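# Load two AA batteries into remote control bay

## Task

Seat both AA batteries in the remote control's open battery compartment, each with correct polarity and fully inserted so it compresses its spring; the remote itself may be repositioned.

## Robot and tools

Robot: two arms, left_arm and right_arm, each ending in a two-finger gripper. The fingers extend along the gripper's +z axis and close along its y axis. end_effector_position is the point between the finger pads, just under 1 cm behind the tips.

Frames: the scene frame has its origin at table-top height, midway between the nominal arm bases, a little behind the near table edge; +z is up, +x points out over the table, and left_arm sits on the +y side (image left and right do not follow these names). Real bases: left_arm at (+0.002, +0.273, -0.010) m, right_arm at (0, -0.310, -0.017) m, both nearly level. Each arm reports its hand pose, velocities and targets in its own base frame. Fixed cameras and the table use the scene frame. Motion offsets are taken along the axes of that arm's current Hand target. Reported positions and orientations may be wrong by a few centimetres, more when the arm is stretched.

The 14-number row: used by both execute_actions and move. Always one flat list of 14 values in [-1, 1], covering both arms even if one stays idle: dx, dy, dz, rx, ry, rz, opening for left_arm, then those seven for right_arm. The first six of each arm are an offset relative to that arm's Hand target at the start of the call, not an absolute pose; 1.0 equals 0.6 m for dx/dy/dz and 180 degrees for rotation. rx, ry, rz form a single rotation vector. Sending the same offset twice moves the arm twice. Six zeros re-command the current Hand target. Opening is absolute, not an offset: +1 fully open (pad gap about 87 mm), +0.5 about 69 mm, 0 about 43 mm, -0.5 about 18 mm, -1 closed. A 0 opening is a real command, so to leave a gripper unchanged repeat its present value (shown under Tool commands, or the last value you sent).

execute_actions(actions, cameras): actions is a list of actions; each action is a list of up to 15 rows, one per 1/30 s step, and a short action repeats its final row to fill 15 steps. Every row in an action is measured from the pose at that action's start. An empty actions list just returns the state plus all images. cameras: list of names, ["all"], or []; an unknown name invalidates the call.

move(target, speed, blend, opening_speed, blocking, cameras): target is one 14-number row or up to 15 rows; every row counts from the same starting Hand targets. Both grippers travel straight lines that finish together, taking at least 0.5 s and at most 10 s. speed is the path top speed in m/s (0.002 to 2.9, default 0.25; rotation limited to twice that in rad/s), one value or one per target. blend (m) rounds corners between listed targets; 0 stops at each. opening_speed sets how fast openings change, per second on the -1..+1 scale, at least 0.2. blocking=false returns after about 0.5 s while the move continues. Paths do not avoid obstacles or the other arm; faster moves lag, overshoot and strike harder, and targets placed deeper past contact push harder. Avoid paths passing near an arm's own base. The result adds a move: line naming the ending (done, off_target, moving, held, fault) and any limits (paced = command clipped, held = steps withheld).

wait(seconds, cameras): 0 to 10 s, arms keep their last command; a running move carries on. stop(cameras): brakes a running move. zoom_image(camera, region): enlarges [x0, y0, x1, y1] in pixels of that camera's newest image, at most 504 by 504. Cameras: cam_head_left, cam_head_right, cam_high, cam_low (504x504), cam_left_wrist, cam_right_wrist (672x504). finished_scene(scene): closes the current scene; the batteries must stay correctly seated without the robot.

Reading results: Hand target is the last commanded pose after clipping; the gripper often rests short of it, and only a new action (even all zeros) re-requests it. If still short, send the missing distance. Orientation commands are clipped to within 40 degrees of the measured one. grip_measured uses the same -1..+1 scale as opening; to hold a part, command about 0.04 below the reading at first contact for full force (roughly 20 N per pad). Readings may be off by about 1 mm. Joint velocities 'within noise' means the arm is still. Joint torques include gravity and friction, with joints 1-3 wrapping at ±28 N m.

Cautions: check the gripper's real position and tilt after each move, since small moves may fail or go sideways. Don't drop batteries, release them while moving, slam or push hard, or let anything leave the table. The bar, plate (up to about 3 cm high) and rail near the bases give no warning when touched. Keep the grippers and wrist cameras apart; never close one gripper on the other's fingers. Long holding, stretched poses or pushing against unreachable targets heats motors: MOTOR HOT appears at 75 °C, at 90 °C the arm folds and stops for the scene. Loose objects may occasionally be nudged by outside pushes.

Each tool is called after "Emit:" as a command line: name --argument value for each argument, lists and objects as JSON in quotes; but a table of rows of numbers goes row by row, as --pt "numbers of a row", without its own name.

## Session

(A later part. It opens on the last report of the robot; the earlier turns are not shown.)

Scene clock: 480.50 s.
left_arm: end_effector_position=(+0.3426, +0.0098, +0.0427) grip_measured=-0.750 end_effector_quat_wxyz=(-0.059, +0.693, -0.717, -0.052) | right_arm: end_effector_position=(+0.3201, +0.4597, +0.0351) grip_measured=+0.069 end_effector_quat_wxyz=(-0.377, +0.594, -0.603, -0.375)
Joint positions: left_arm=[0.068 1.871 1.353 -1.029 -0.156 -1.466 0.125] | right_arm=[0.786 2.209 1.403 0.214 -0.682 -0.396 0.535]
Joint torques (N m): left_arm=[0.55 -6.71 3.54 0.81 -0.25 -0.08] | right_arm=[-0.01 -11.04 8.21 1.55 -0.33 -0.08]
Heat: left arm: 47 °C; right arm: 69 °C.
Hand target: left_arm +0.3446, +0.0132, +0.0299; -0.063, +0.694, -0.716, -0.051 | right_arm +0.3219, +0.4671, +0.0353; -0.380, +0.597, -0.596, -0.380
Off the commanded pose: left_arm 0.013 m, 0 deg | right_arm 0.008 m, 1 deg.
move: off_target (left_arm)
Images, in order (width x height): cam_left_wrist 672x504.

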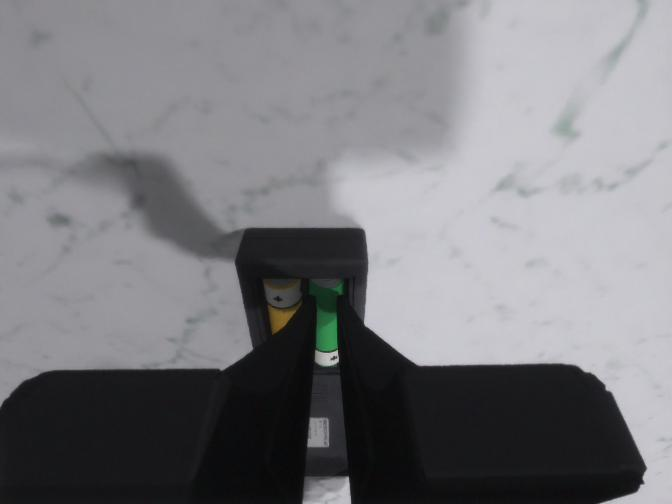

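Emit:
move --pt "-0.0094 -0.0008 -0.0577 0 0 0 -0.75 0 0 0 0 0 0 -0.05" --pt "0.048 0.0423 -0.0675 0 0 0 -0.75 0 0 0 0 0 0 -0.05" --pt "0.0503 0.0292 -0.0508 0 0 0 -0.75 0 0 0 0 0 0 -0.05" --speed 0.12 --cameras '["cam_left_wrist","cam_right_wrist"]'

Emit:
zoom_image --camera "cam_right_wrist" --region '[270, 0, 390, 90]'

Emit:
zoom_image --camera "cam_left_wrist" --region '[260, 200, 400, 320]'

Scene clock: 484.63 s.
left_arm: end_effector_position=(+0.3235, -0.0227, +0.0569) grip_measured=-0.750 end_effector_quat_wxyz=(-0.060, +0.688, -0.721, -0.050) | right_arm: end_effector_position=(+0.3201, +0.4597, +0.0351) grip_measured=+0.069 end_effector_quat_wxyz=(-0.377, +0.594, -0.603, -0.375)
Joint positions: left_arm=[-0.027 1.787 1.304 -1.075 -0.156 -1.55 0.125] | right_arm=[0.786 2.209 1.403 0.214 -0.682 -0.396 0.535]
Joint torques (N m): left_arm=[0.23 -6.93 6.32 0.35 -0.25 -0.26] | right_arm=[-0.01 -11.04 8.21 1.55 -0.33 -0.08]
Heat: left arm: 47 °C; right arm: 69 °C.
Hand target: left_arm +0.3256, -0.0209, +0.0549; -0.063, +0.694, -0.716, -0.051 | right_arm +0.3219, +0.4671, +0.0353; -0.380, +0.597, -0.596, -0.380
Off the commanded pose: left_arm 0.003 m, 1 deg | right_arm 0.008 m, 1 deg.
move: done
Images, in order (width x height): cam_left_wrist 672x504, cam_right_wrist 672x504.

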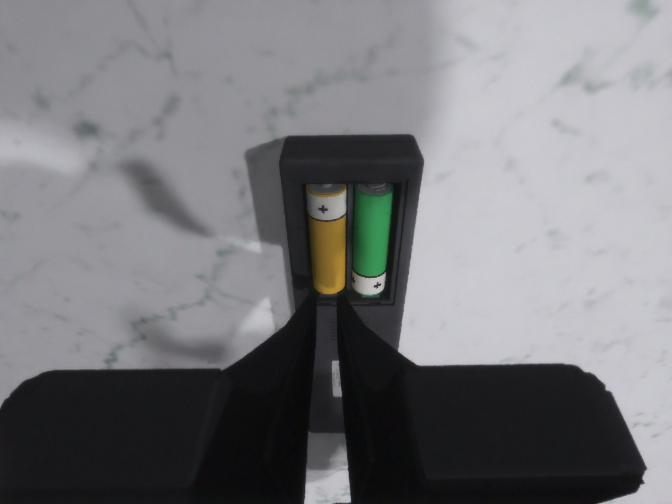

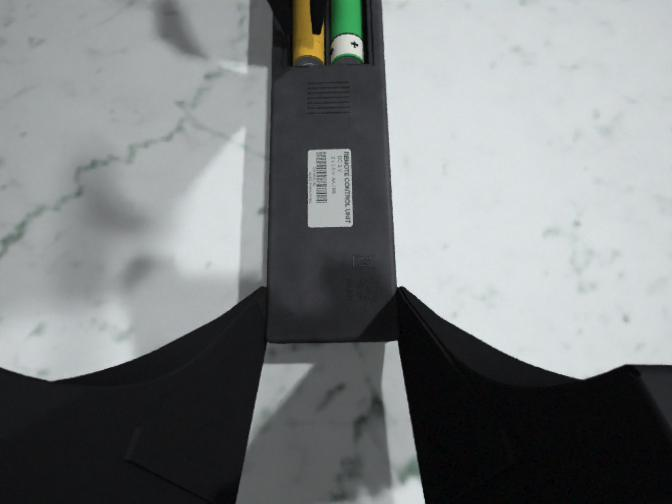

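Scaled by 4.200.

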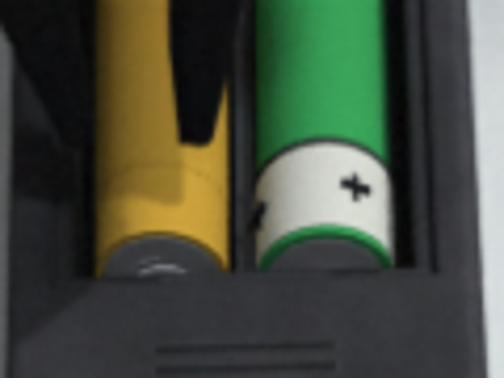

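Scaled by 3.600.

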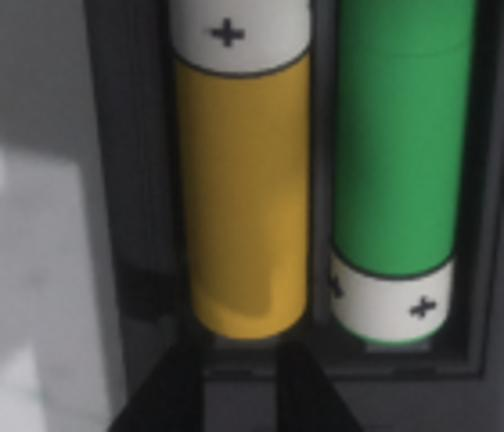

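Emit:
move --target '[0.0132,0.0004,0.0402,0,0,0,-0.75,0,0,0,0,0,0,-0.05]' --speed 0.05 --cameras '["cam_left_wrist","cam_right_wrist"]'

Emit:
zoom_image --camera "cam_right_wrist" --region '[270, 0, 390, 90]'

Scene clock: 485.97 s.
left_arm: end_effector_position=(+0.3243, -0.0245, +0.0432) grip_measured=-0.750 end_effector_quat_wxyz=(-0.061, +0.689, -0.721, -0.049) | right_arm: end_effector_position=(+0.3201, +0.4597, +0.0351) grip_measured=+0.069 end_effector_quat_wxyz=(-0.377, +0.594, -0.603, -0.375)
Joint positions: left_arm=[-0.033 1.802 1.267 -1.021 -0.156 -1.557 0.125] | right_arm=[0.786 2.209 1.403 0.214 -0.682 -0.396 0.535]
Joint torques (N m): left_arm=[-0.4 -5.86 3.43 0.74 -0.29 -0.32] | right_arm=[-0.01 -11.04 8.21 1.55 -0.33 -0.08]
Heat: left arm: 47 °C; right arm: 69 °C.
Hand target: left_arm +0.3256, -0.0248, +0.0298; -0.063, +0.694, -0.716, -0.051 | right_arm +0.3219, +0.4671, +0.0353; -0.380, +0.597, -0.596, -0.380
Off the commanded pose: left_arm 0.014 m, 1 deg | right_arm 0.008 m, 1 deg.
move: off_target (left_arm)
Images, in order (width x height): cam_left_wrist 672x504, cam_right_wrist 672x504.

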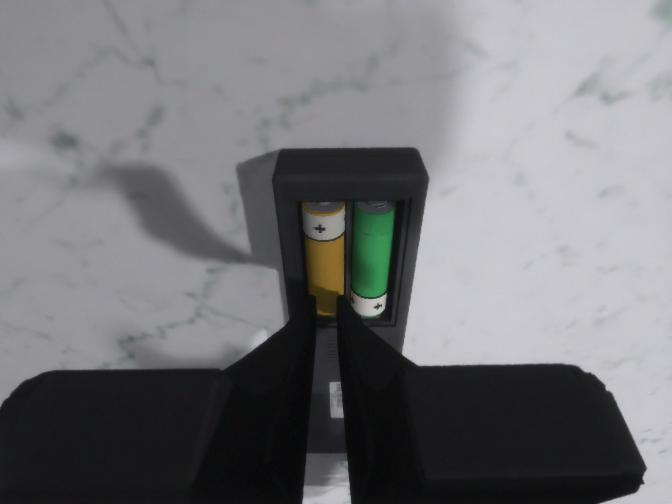

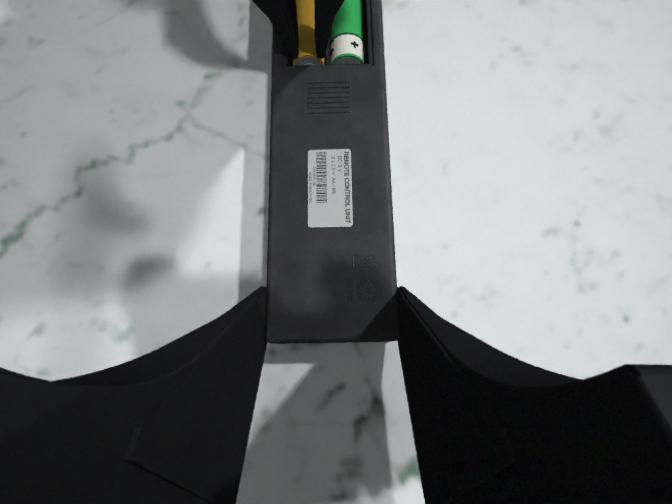

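Scaled by 4.200.

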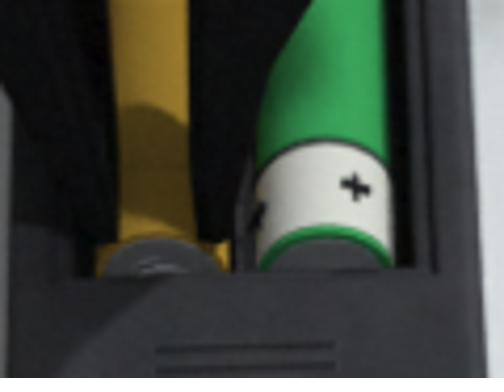

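Emit:
move --pt "-0.0081 -0.0007 -0.0495 0 0 0 -0.75 0 0 0 0 0 0 -0.05" --pt "-0.0433 -0.0018 -0.1622 0 0 0 -0.75 0 0 0 0 0 0 -0.05" --speed '[0.08,0.2]' --blend '[0.01,0]' --cameras '["cam_left_wrist","cam_right_wrist"]'

Emit:
zoom_image --camera "cam_right_wrist" --region '[270, 0, 390, 90]'

Emit:
zoom_image --camera "cam_left_wrist" --region '[260, 180, 420, 300]'

Scene clock: 489.27 s.
left_arm: end_effector_position=(+0.3224, -0.0189, +0.1165) grip_measured=-0.750 end_effector_quat_wxyz=(-0.049, +0.694, -0.716, -0.061) | right_arm: end_effector_position=(+0.3201, +0.4597, +0.0351) grip_measured=+0.069 end_effector_quat_wxyz=(-0.377, +0.594, -0.603, -0.375)
Joint positions: left_arm=[-0.015 1.782 1.536 -1.342 -0.156 -1.557 0.125] | right_arm=[0.786 2.209 1.403 0.214 -0.682 -0.396 0.535]
Joint torques (N m): left_arm=[0.66 -9.09 9.22 0.11 -0.29 0.04] | right_arm=[-0.01 -11.03 8.23 1.55 -0.33 -0.08]
Heat: left arm: 46 °C; right arm: 70 °C.
Hand target: left_arm +0.3255, -0.0149, +0.1299; -0.063, +0.694, -0.716, -0.051 | right_arm +0.3219, +0.4671, +0.0353; -0.380, +0.597, -0.596, -0.380
Off the commanded pose: left_arm 0.014 m, 2 deg | right_arm 0.008 m, 1 deg.
move: off_target (left_arm)
Images, in order (width x height): cam_left_wrist 672x504, cam_right_wrist 672x504.

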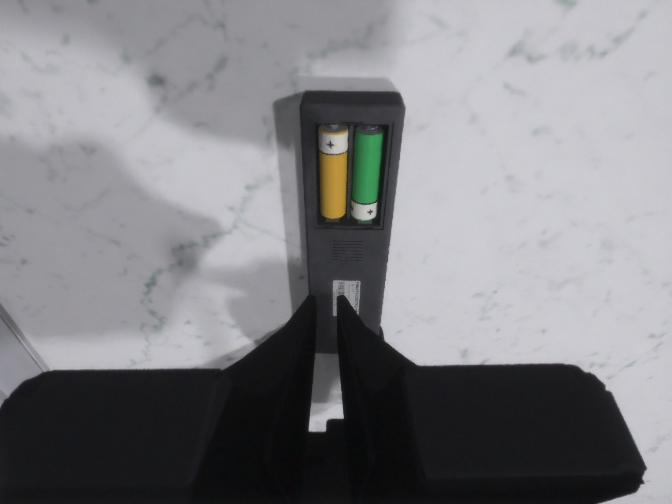

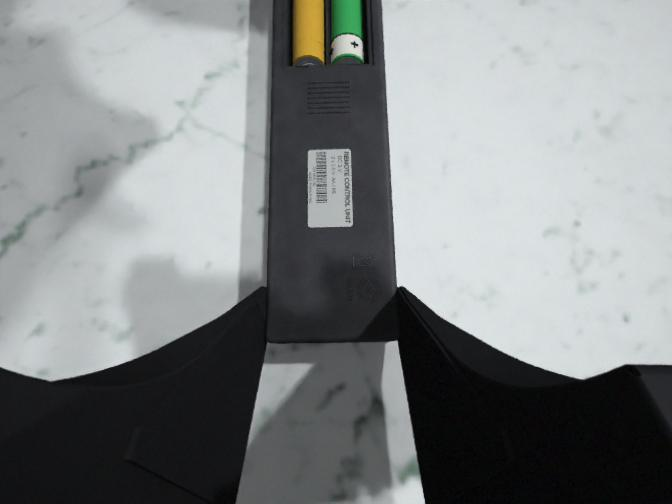

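Scaled by 4.200.

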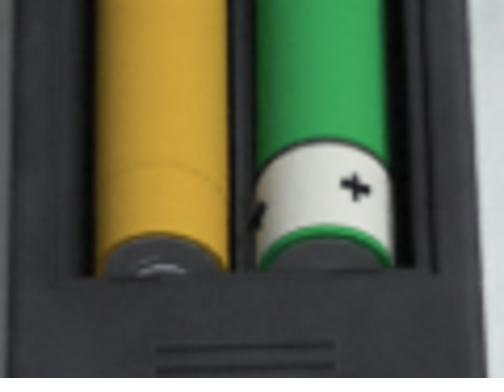

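Scaled by 3.150.

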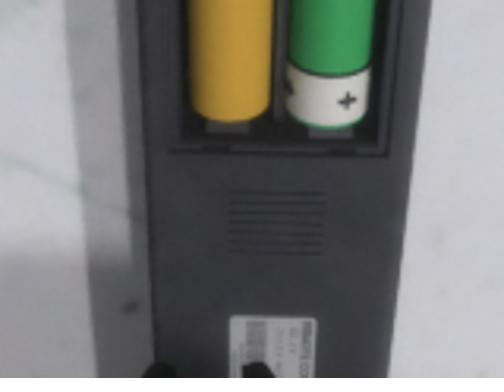

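Emit:
zoom_image --camera "cam_left_wrist" --region '[305, 195, 395, 245]'

Emit:
zoom_image --camera "cam_left_wrist" --region '[305, 105, 405, 160]'

Scaled by 5.600.

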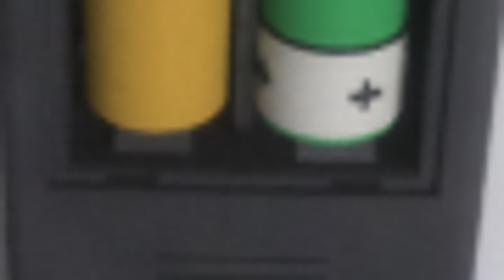

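Scaled by 5.040.

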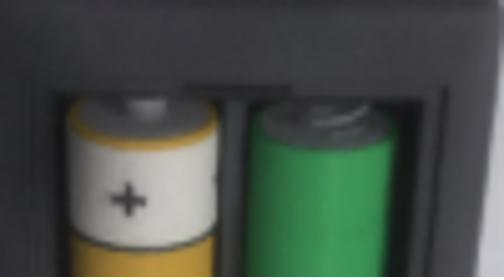

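Emit:
move --target '[0.0265,-0.0263,0.106,0,0,0,-0.75,0,0,0,0,0,0,-0.05]' --speed 0.15 --cameras '["cam_left_wrist","cam_right_wrist"]'

Emit:
zoom_image --camera "cam_right_wrist" --region '[270, 0, 390, 90]'

Scene clock: 493.00 s.
left_arm: end_effector_position=(+0.3403, -0.0218, +0.0645) grip_measured=-0.750 end_effector_quat_wxyz=(-0.057, +0.692, -0.718, -0.053) | right_arm: end_effector_position=(+0.3201, +0.4597, +0.0351) grip_measured=+0.069 end_effector_quat_wxyz=(-0.377, +0.594, -0.603, -0.375)
Joint positions: left_arm=[-0.023 1.849 1.413 -1.129 -0.156 -1.557 0.125] | right_arm=[0.786 2.209 1.403 0.214 -0.682 -0.396 0.535]
Joint torques (N m): left_arm=[-0.02 -8.17 6.28 0.34 -0.27 -0.17] | right_arm=[-0.01 -11.04 8.21 1.55 -0.33 -0.08]
Heat: left arm: 46 °C; right arm: 70 °C.
Hand target: left_arm +0.3421, -0.0208, +0.0649; -0.063, +0.694, -0.716, -0.051 | right_arm +0.3219, +0.4671, +0.0353; -0.380, +0.597, -0.596, -0.380
Off the commanded pose: left_arm 0.002 m, 1 deg | right_arm 0.008 m, 1 deg.
move: done
Images, in order (width x height): cam_left_wrist 672x504, cam_right_wrist 672x504.

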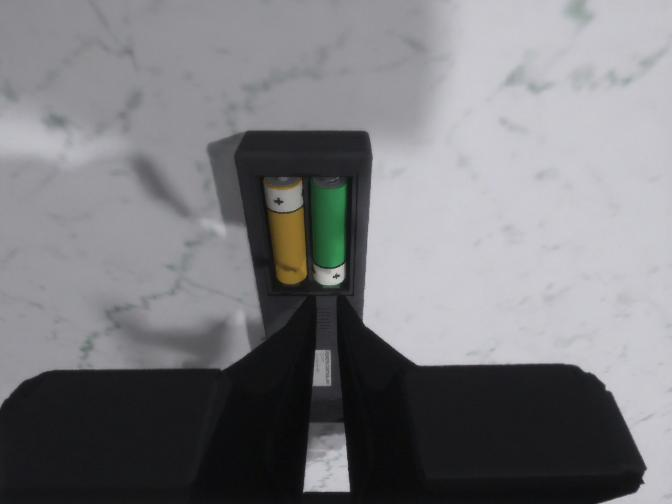

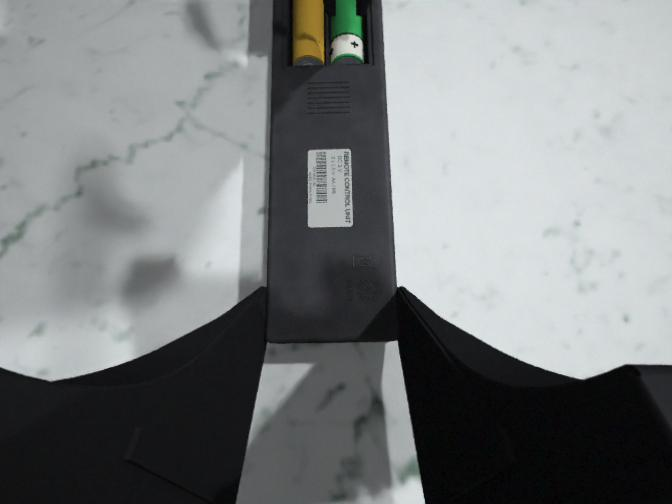

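Scaled by 4.200.

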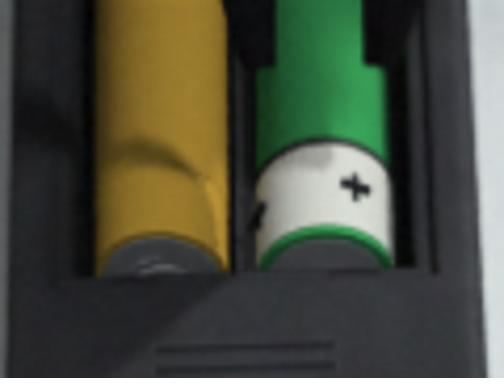

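Emit:
move --target '[0.011,0.0008,0.0573,0,0,0,-0.75,0,0,0,0,0,0,-0.05]' --speed 0.06 --cameras '["cam_left_wrist","cam_right_wrist"]'

Emit:
zoom_image --camera "cam_right_wrist" --region '[270, 0, 390, 90]'

Scene clock: 494.23 s.
left_arm: end_effector_position=(+0.3413, -0.0219, +0.0440) grip_measured=-0.750 end_effector_quat_wxyz=(-0.062, +0.692, -0.717, -0.049) | right_arm: end_effector_position=(+0.3201, +0.4597, +0.0351) grip_measured=+0.069 end_effector_quat_wxyz=(-0.377, +0.594, -0.603, -0.375)
Joint positions: left_arm=[-0.024 1.859 1.343 -1.037 -0.156 -1.558 0.125] | right_arm=[0.786 2.209 1.403 0.214 -0.682 -0.396 0.535]
Joint torques (N m): left_arm=[-0.08 -6.42 3.54 0.73 -0.28 -0.21] | right_arm=[-0.01 -11.03 8.21 1.55 -0.33 -0.08]
Heat: left arm: 46 °C; right arm: 70 °C.
Hand target: left_arm +0.3421, -0.0217, +0.0299; -0.063, +0.694, -0.715, -0.051 | right_arm +0.3219, +0.4671, +0.0353; -0.380, +0.597, -0.596, -0.380
Off the commanded pose: left_arm 0.014 m, 0 deg | right_arm 0.008 m, 1 deg.
move: off_target (left_arm)
Images, in order (width x height): cam_left_wrist 672x504, cam_right_wrist 672x504.

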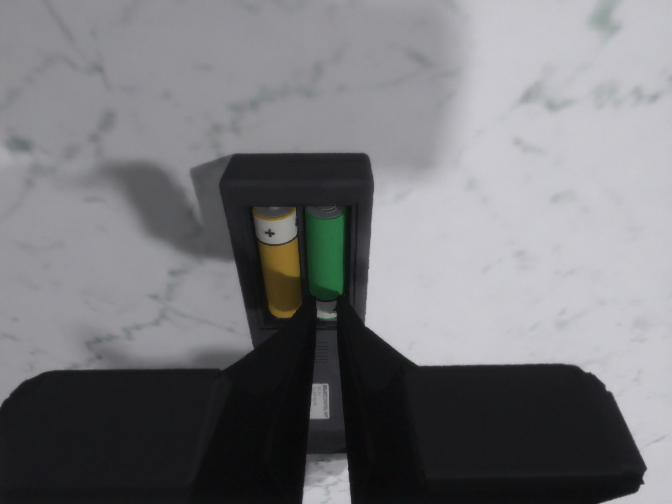

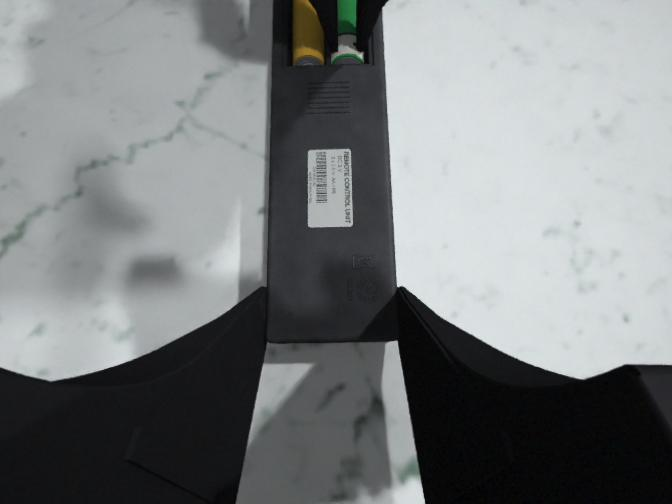

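Scaled by 4.200.

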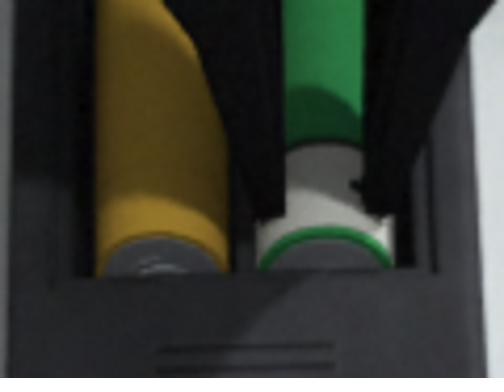

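Emit:
move --pt "-0.0081 -0.0007 -0.0495 0 0 0 -0.75 0.0 0 0 0 0 0 -0.05" --pt "-0.0815 -0.0012 -0.1898 0 0 0 -0.75 0.0045 -0.0002 -0.0095 0 0 0 0.3" --speed '[0.08,0.25]' --blend '[0.01,0]' --opening_speed 0.4 --cameras '["cam_left_wrist","cam_right_wrist"]'

Emit:
zoom_image --camera "cam_right_wrist" --region '[270, 0, 390, 90]'

Scene clock: 498.57 s.
left_arm: end_effector_position=(+0.3395, +0.0047, +0.1375) grip_measured=-0.750 end_effector_quat_wxyz=(-0.050, +0.695, -0.715, -0.060) | right_arm: end_effector_position=(+0.3208, +0.4592, +0.0351) grip_measured=+0.300 end_effector_quat_wxyz=(-0.377, +0.594, -0.604, -0.375)
Joint positions: left_arm=[0.054 1.849 1.704 -1.43 -0.156 -1.489 0.125] | right_arm=[0.785 2.209 1.403 0.214 -0.682 -0.396 0.65]
Joint torques (N m): left_arm=[0.5 -9.52 9.36 0.14 -0.27 0.01] | right_arm=[-0.62 -12.31 6.5 1.58 -0.42 -0.16]
Heat: left arm: 46 °C; right arm: 70 °C.
Hand target: left_arm +0.3420, +0.0080, +0.1502; -0.063, +0.694, -0.716, -0.051 | right_arm +0.3220, +0.4608, +0.0353; -0.380, +0.597, -0.596, -0.380
Off the commanded pose: left_arm 0.013 m, 2 deg | right_arm 0.002 m, 1 deg.
move: off_target (left_arm)
Images, in order (width x height): cam_left_wrist 672x504, cam_right_wrist 672x504.

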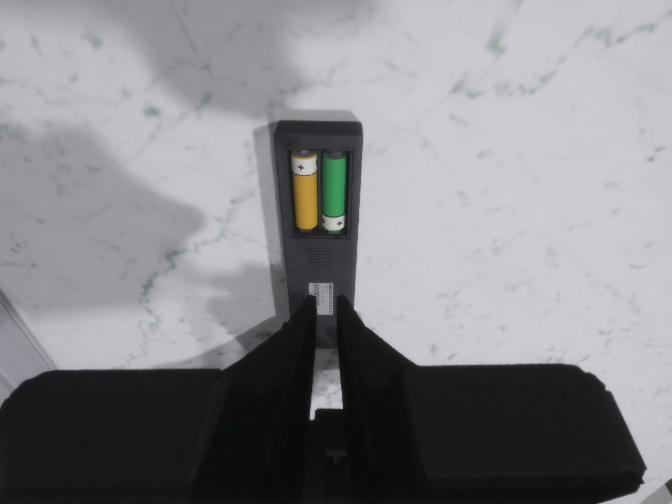

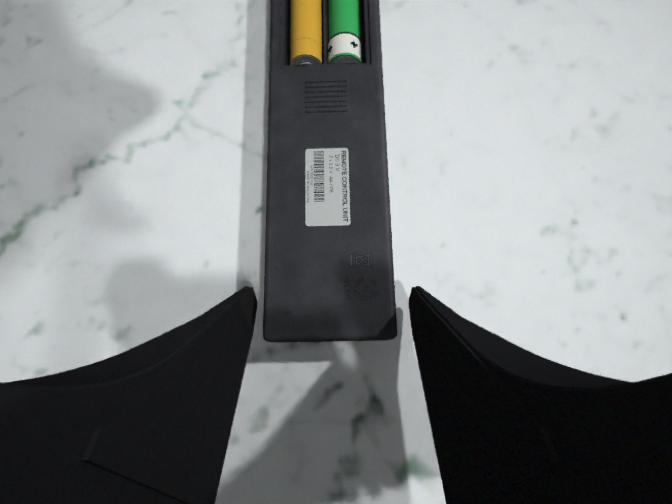

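Scaled by 4.200.

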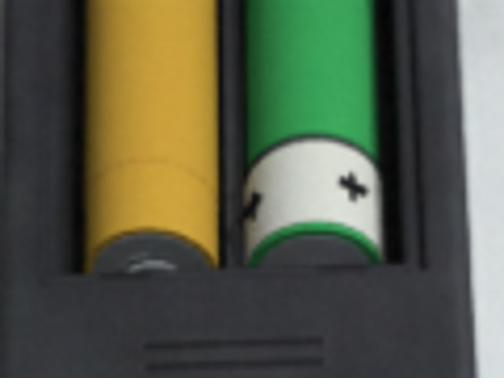

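Emit:
move --pt "0 0 0 0 0 0 -0.75 0 0 -0.08 0 0 0 0.3" --pt "0 0 0 0 0 0 -0.75 0 0 -0.22 0 0 0 0.3" --speed '[0.08,0.2]' --blend '[0.02,0]' --cameras '["cam_left_wrist","cam_right_wrist"]'

Emit:
zoom_image --camera "cam_right_wrist" --region '[260, 10, 400, 115]'

Emit:
zoom_image --camera "cam_left_wrist" --region '[260, 110, 380, 250]'

Scene clock: 501.13 s.
left_arm: end_effector_position=(+0.3395, +0.0047, +0.1375) grip_measured=-0.750 end_effector_quat_wxyz=(-0.050, +0.695, -0.715, -0.060) | right_arm: end_effector_position=(+0.3296, +0.3401, +0.0828) grip_measured=+0.300 end_effector_quat_wxyz=(-0.377, +0.589, -0.611, -0.371)
Joint positions: left_arm=[0.054 1.849 1.704 -1.43 -0.156 -1.489 0.125] | right_arm=[0.552 1.897 1.176 -0.012 -0.851 -0.584 0.65]
Joint torques (N m): left_arm=[0.64 -9.21 9.33 0.15 -0.25 0.03] | right_arm=[-0.1 -12.79 5.14 1.27 -0.61 -0.22]
Heat: left arm: 46 °C; right arm: 70 °C.
Hand target: left_arm +0.3420, +0.0080, +0.1502; -0.063, +0.694, -0.716, -0.051 | right_arm +0.3220, +0.3412, +0.0911; -0.380, +0.597, -0.596, -0.380
Off the commanded pose: left_arm 0.013 m, 2 deg | right_arm 0.011 m, 2 deg.
move: off_target (left_arm, right_arm)
Images, in order (width x height): cam_left_wrist 672x504, cam_right_wrist 672x504.

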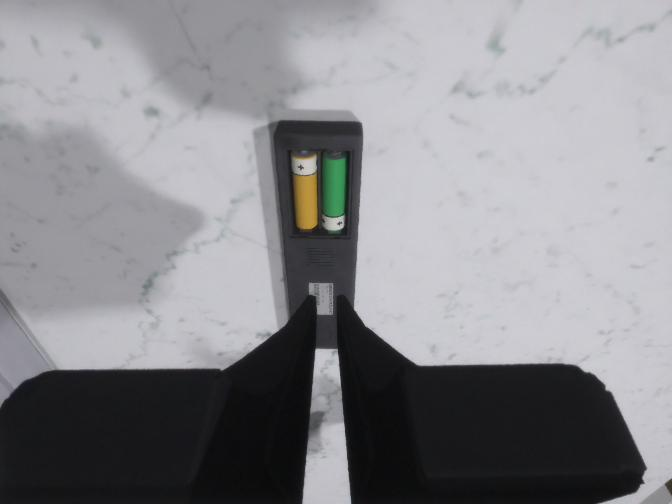

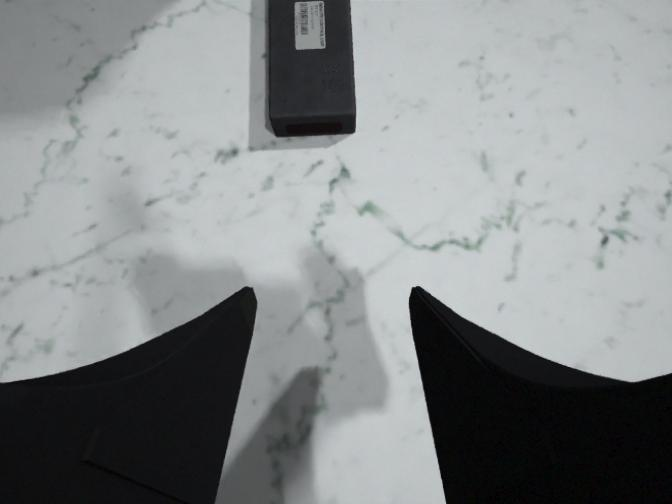

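Scaled by 3.600.

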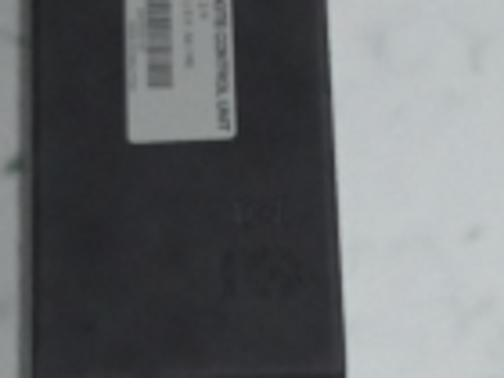

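Scaled by 3.600.

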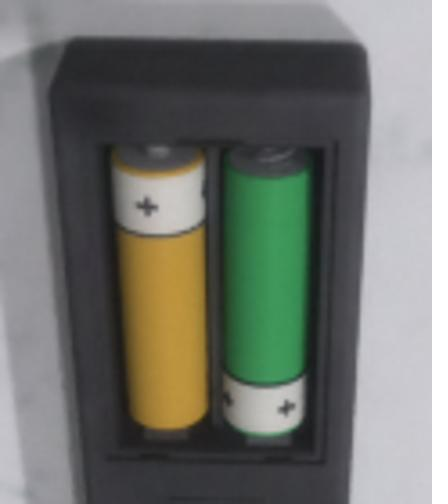

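Emit:
finished_scene --scene 2

The scene is finished: the task was done.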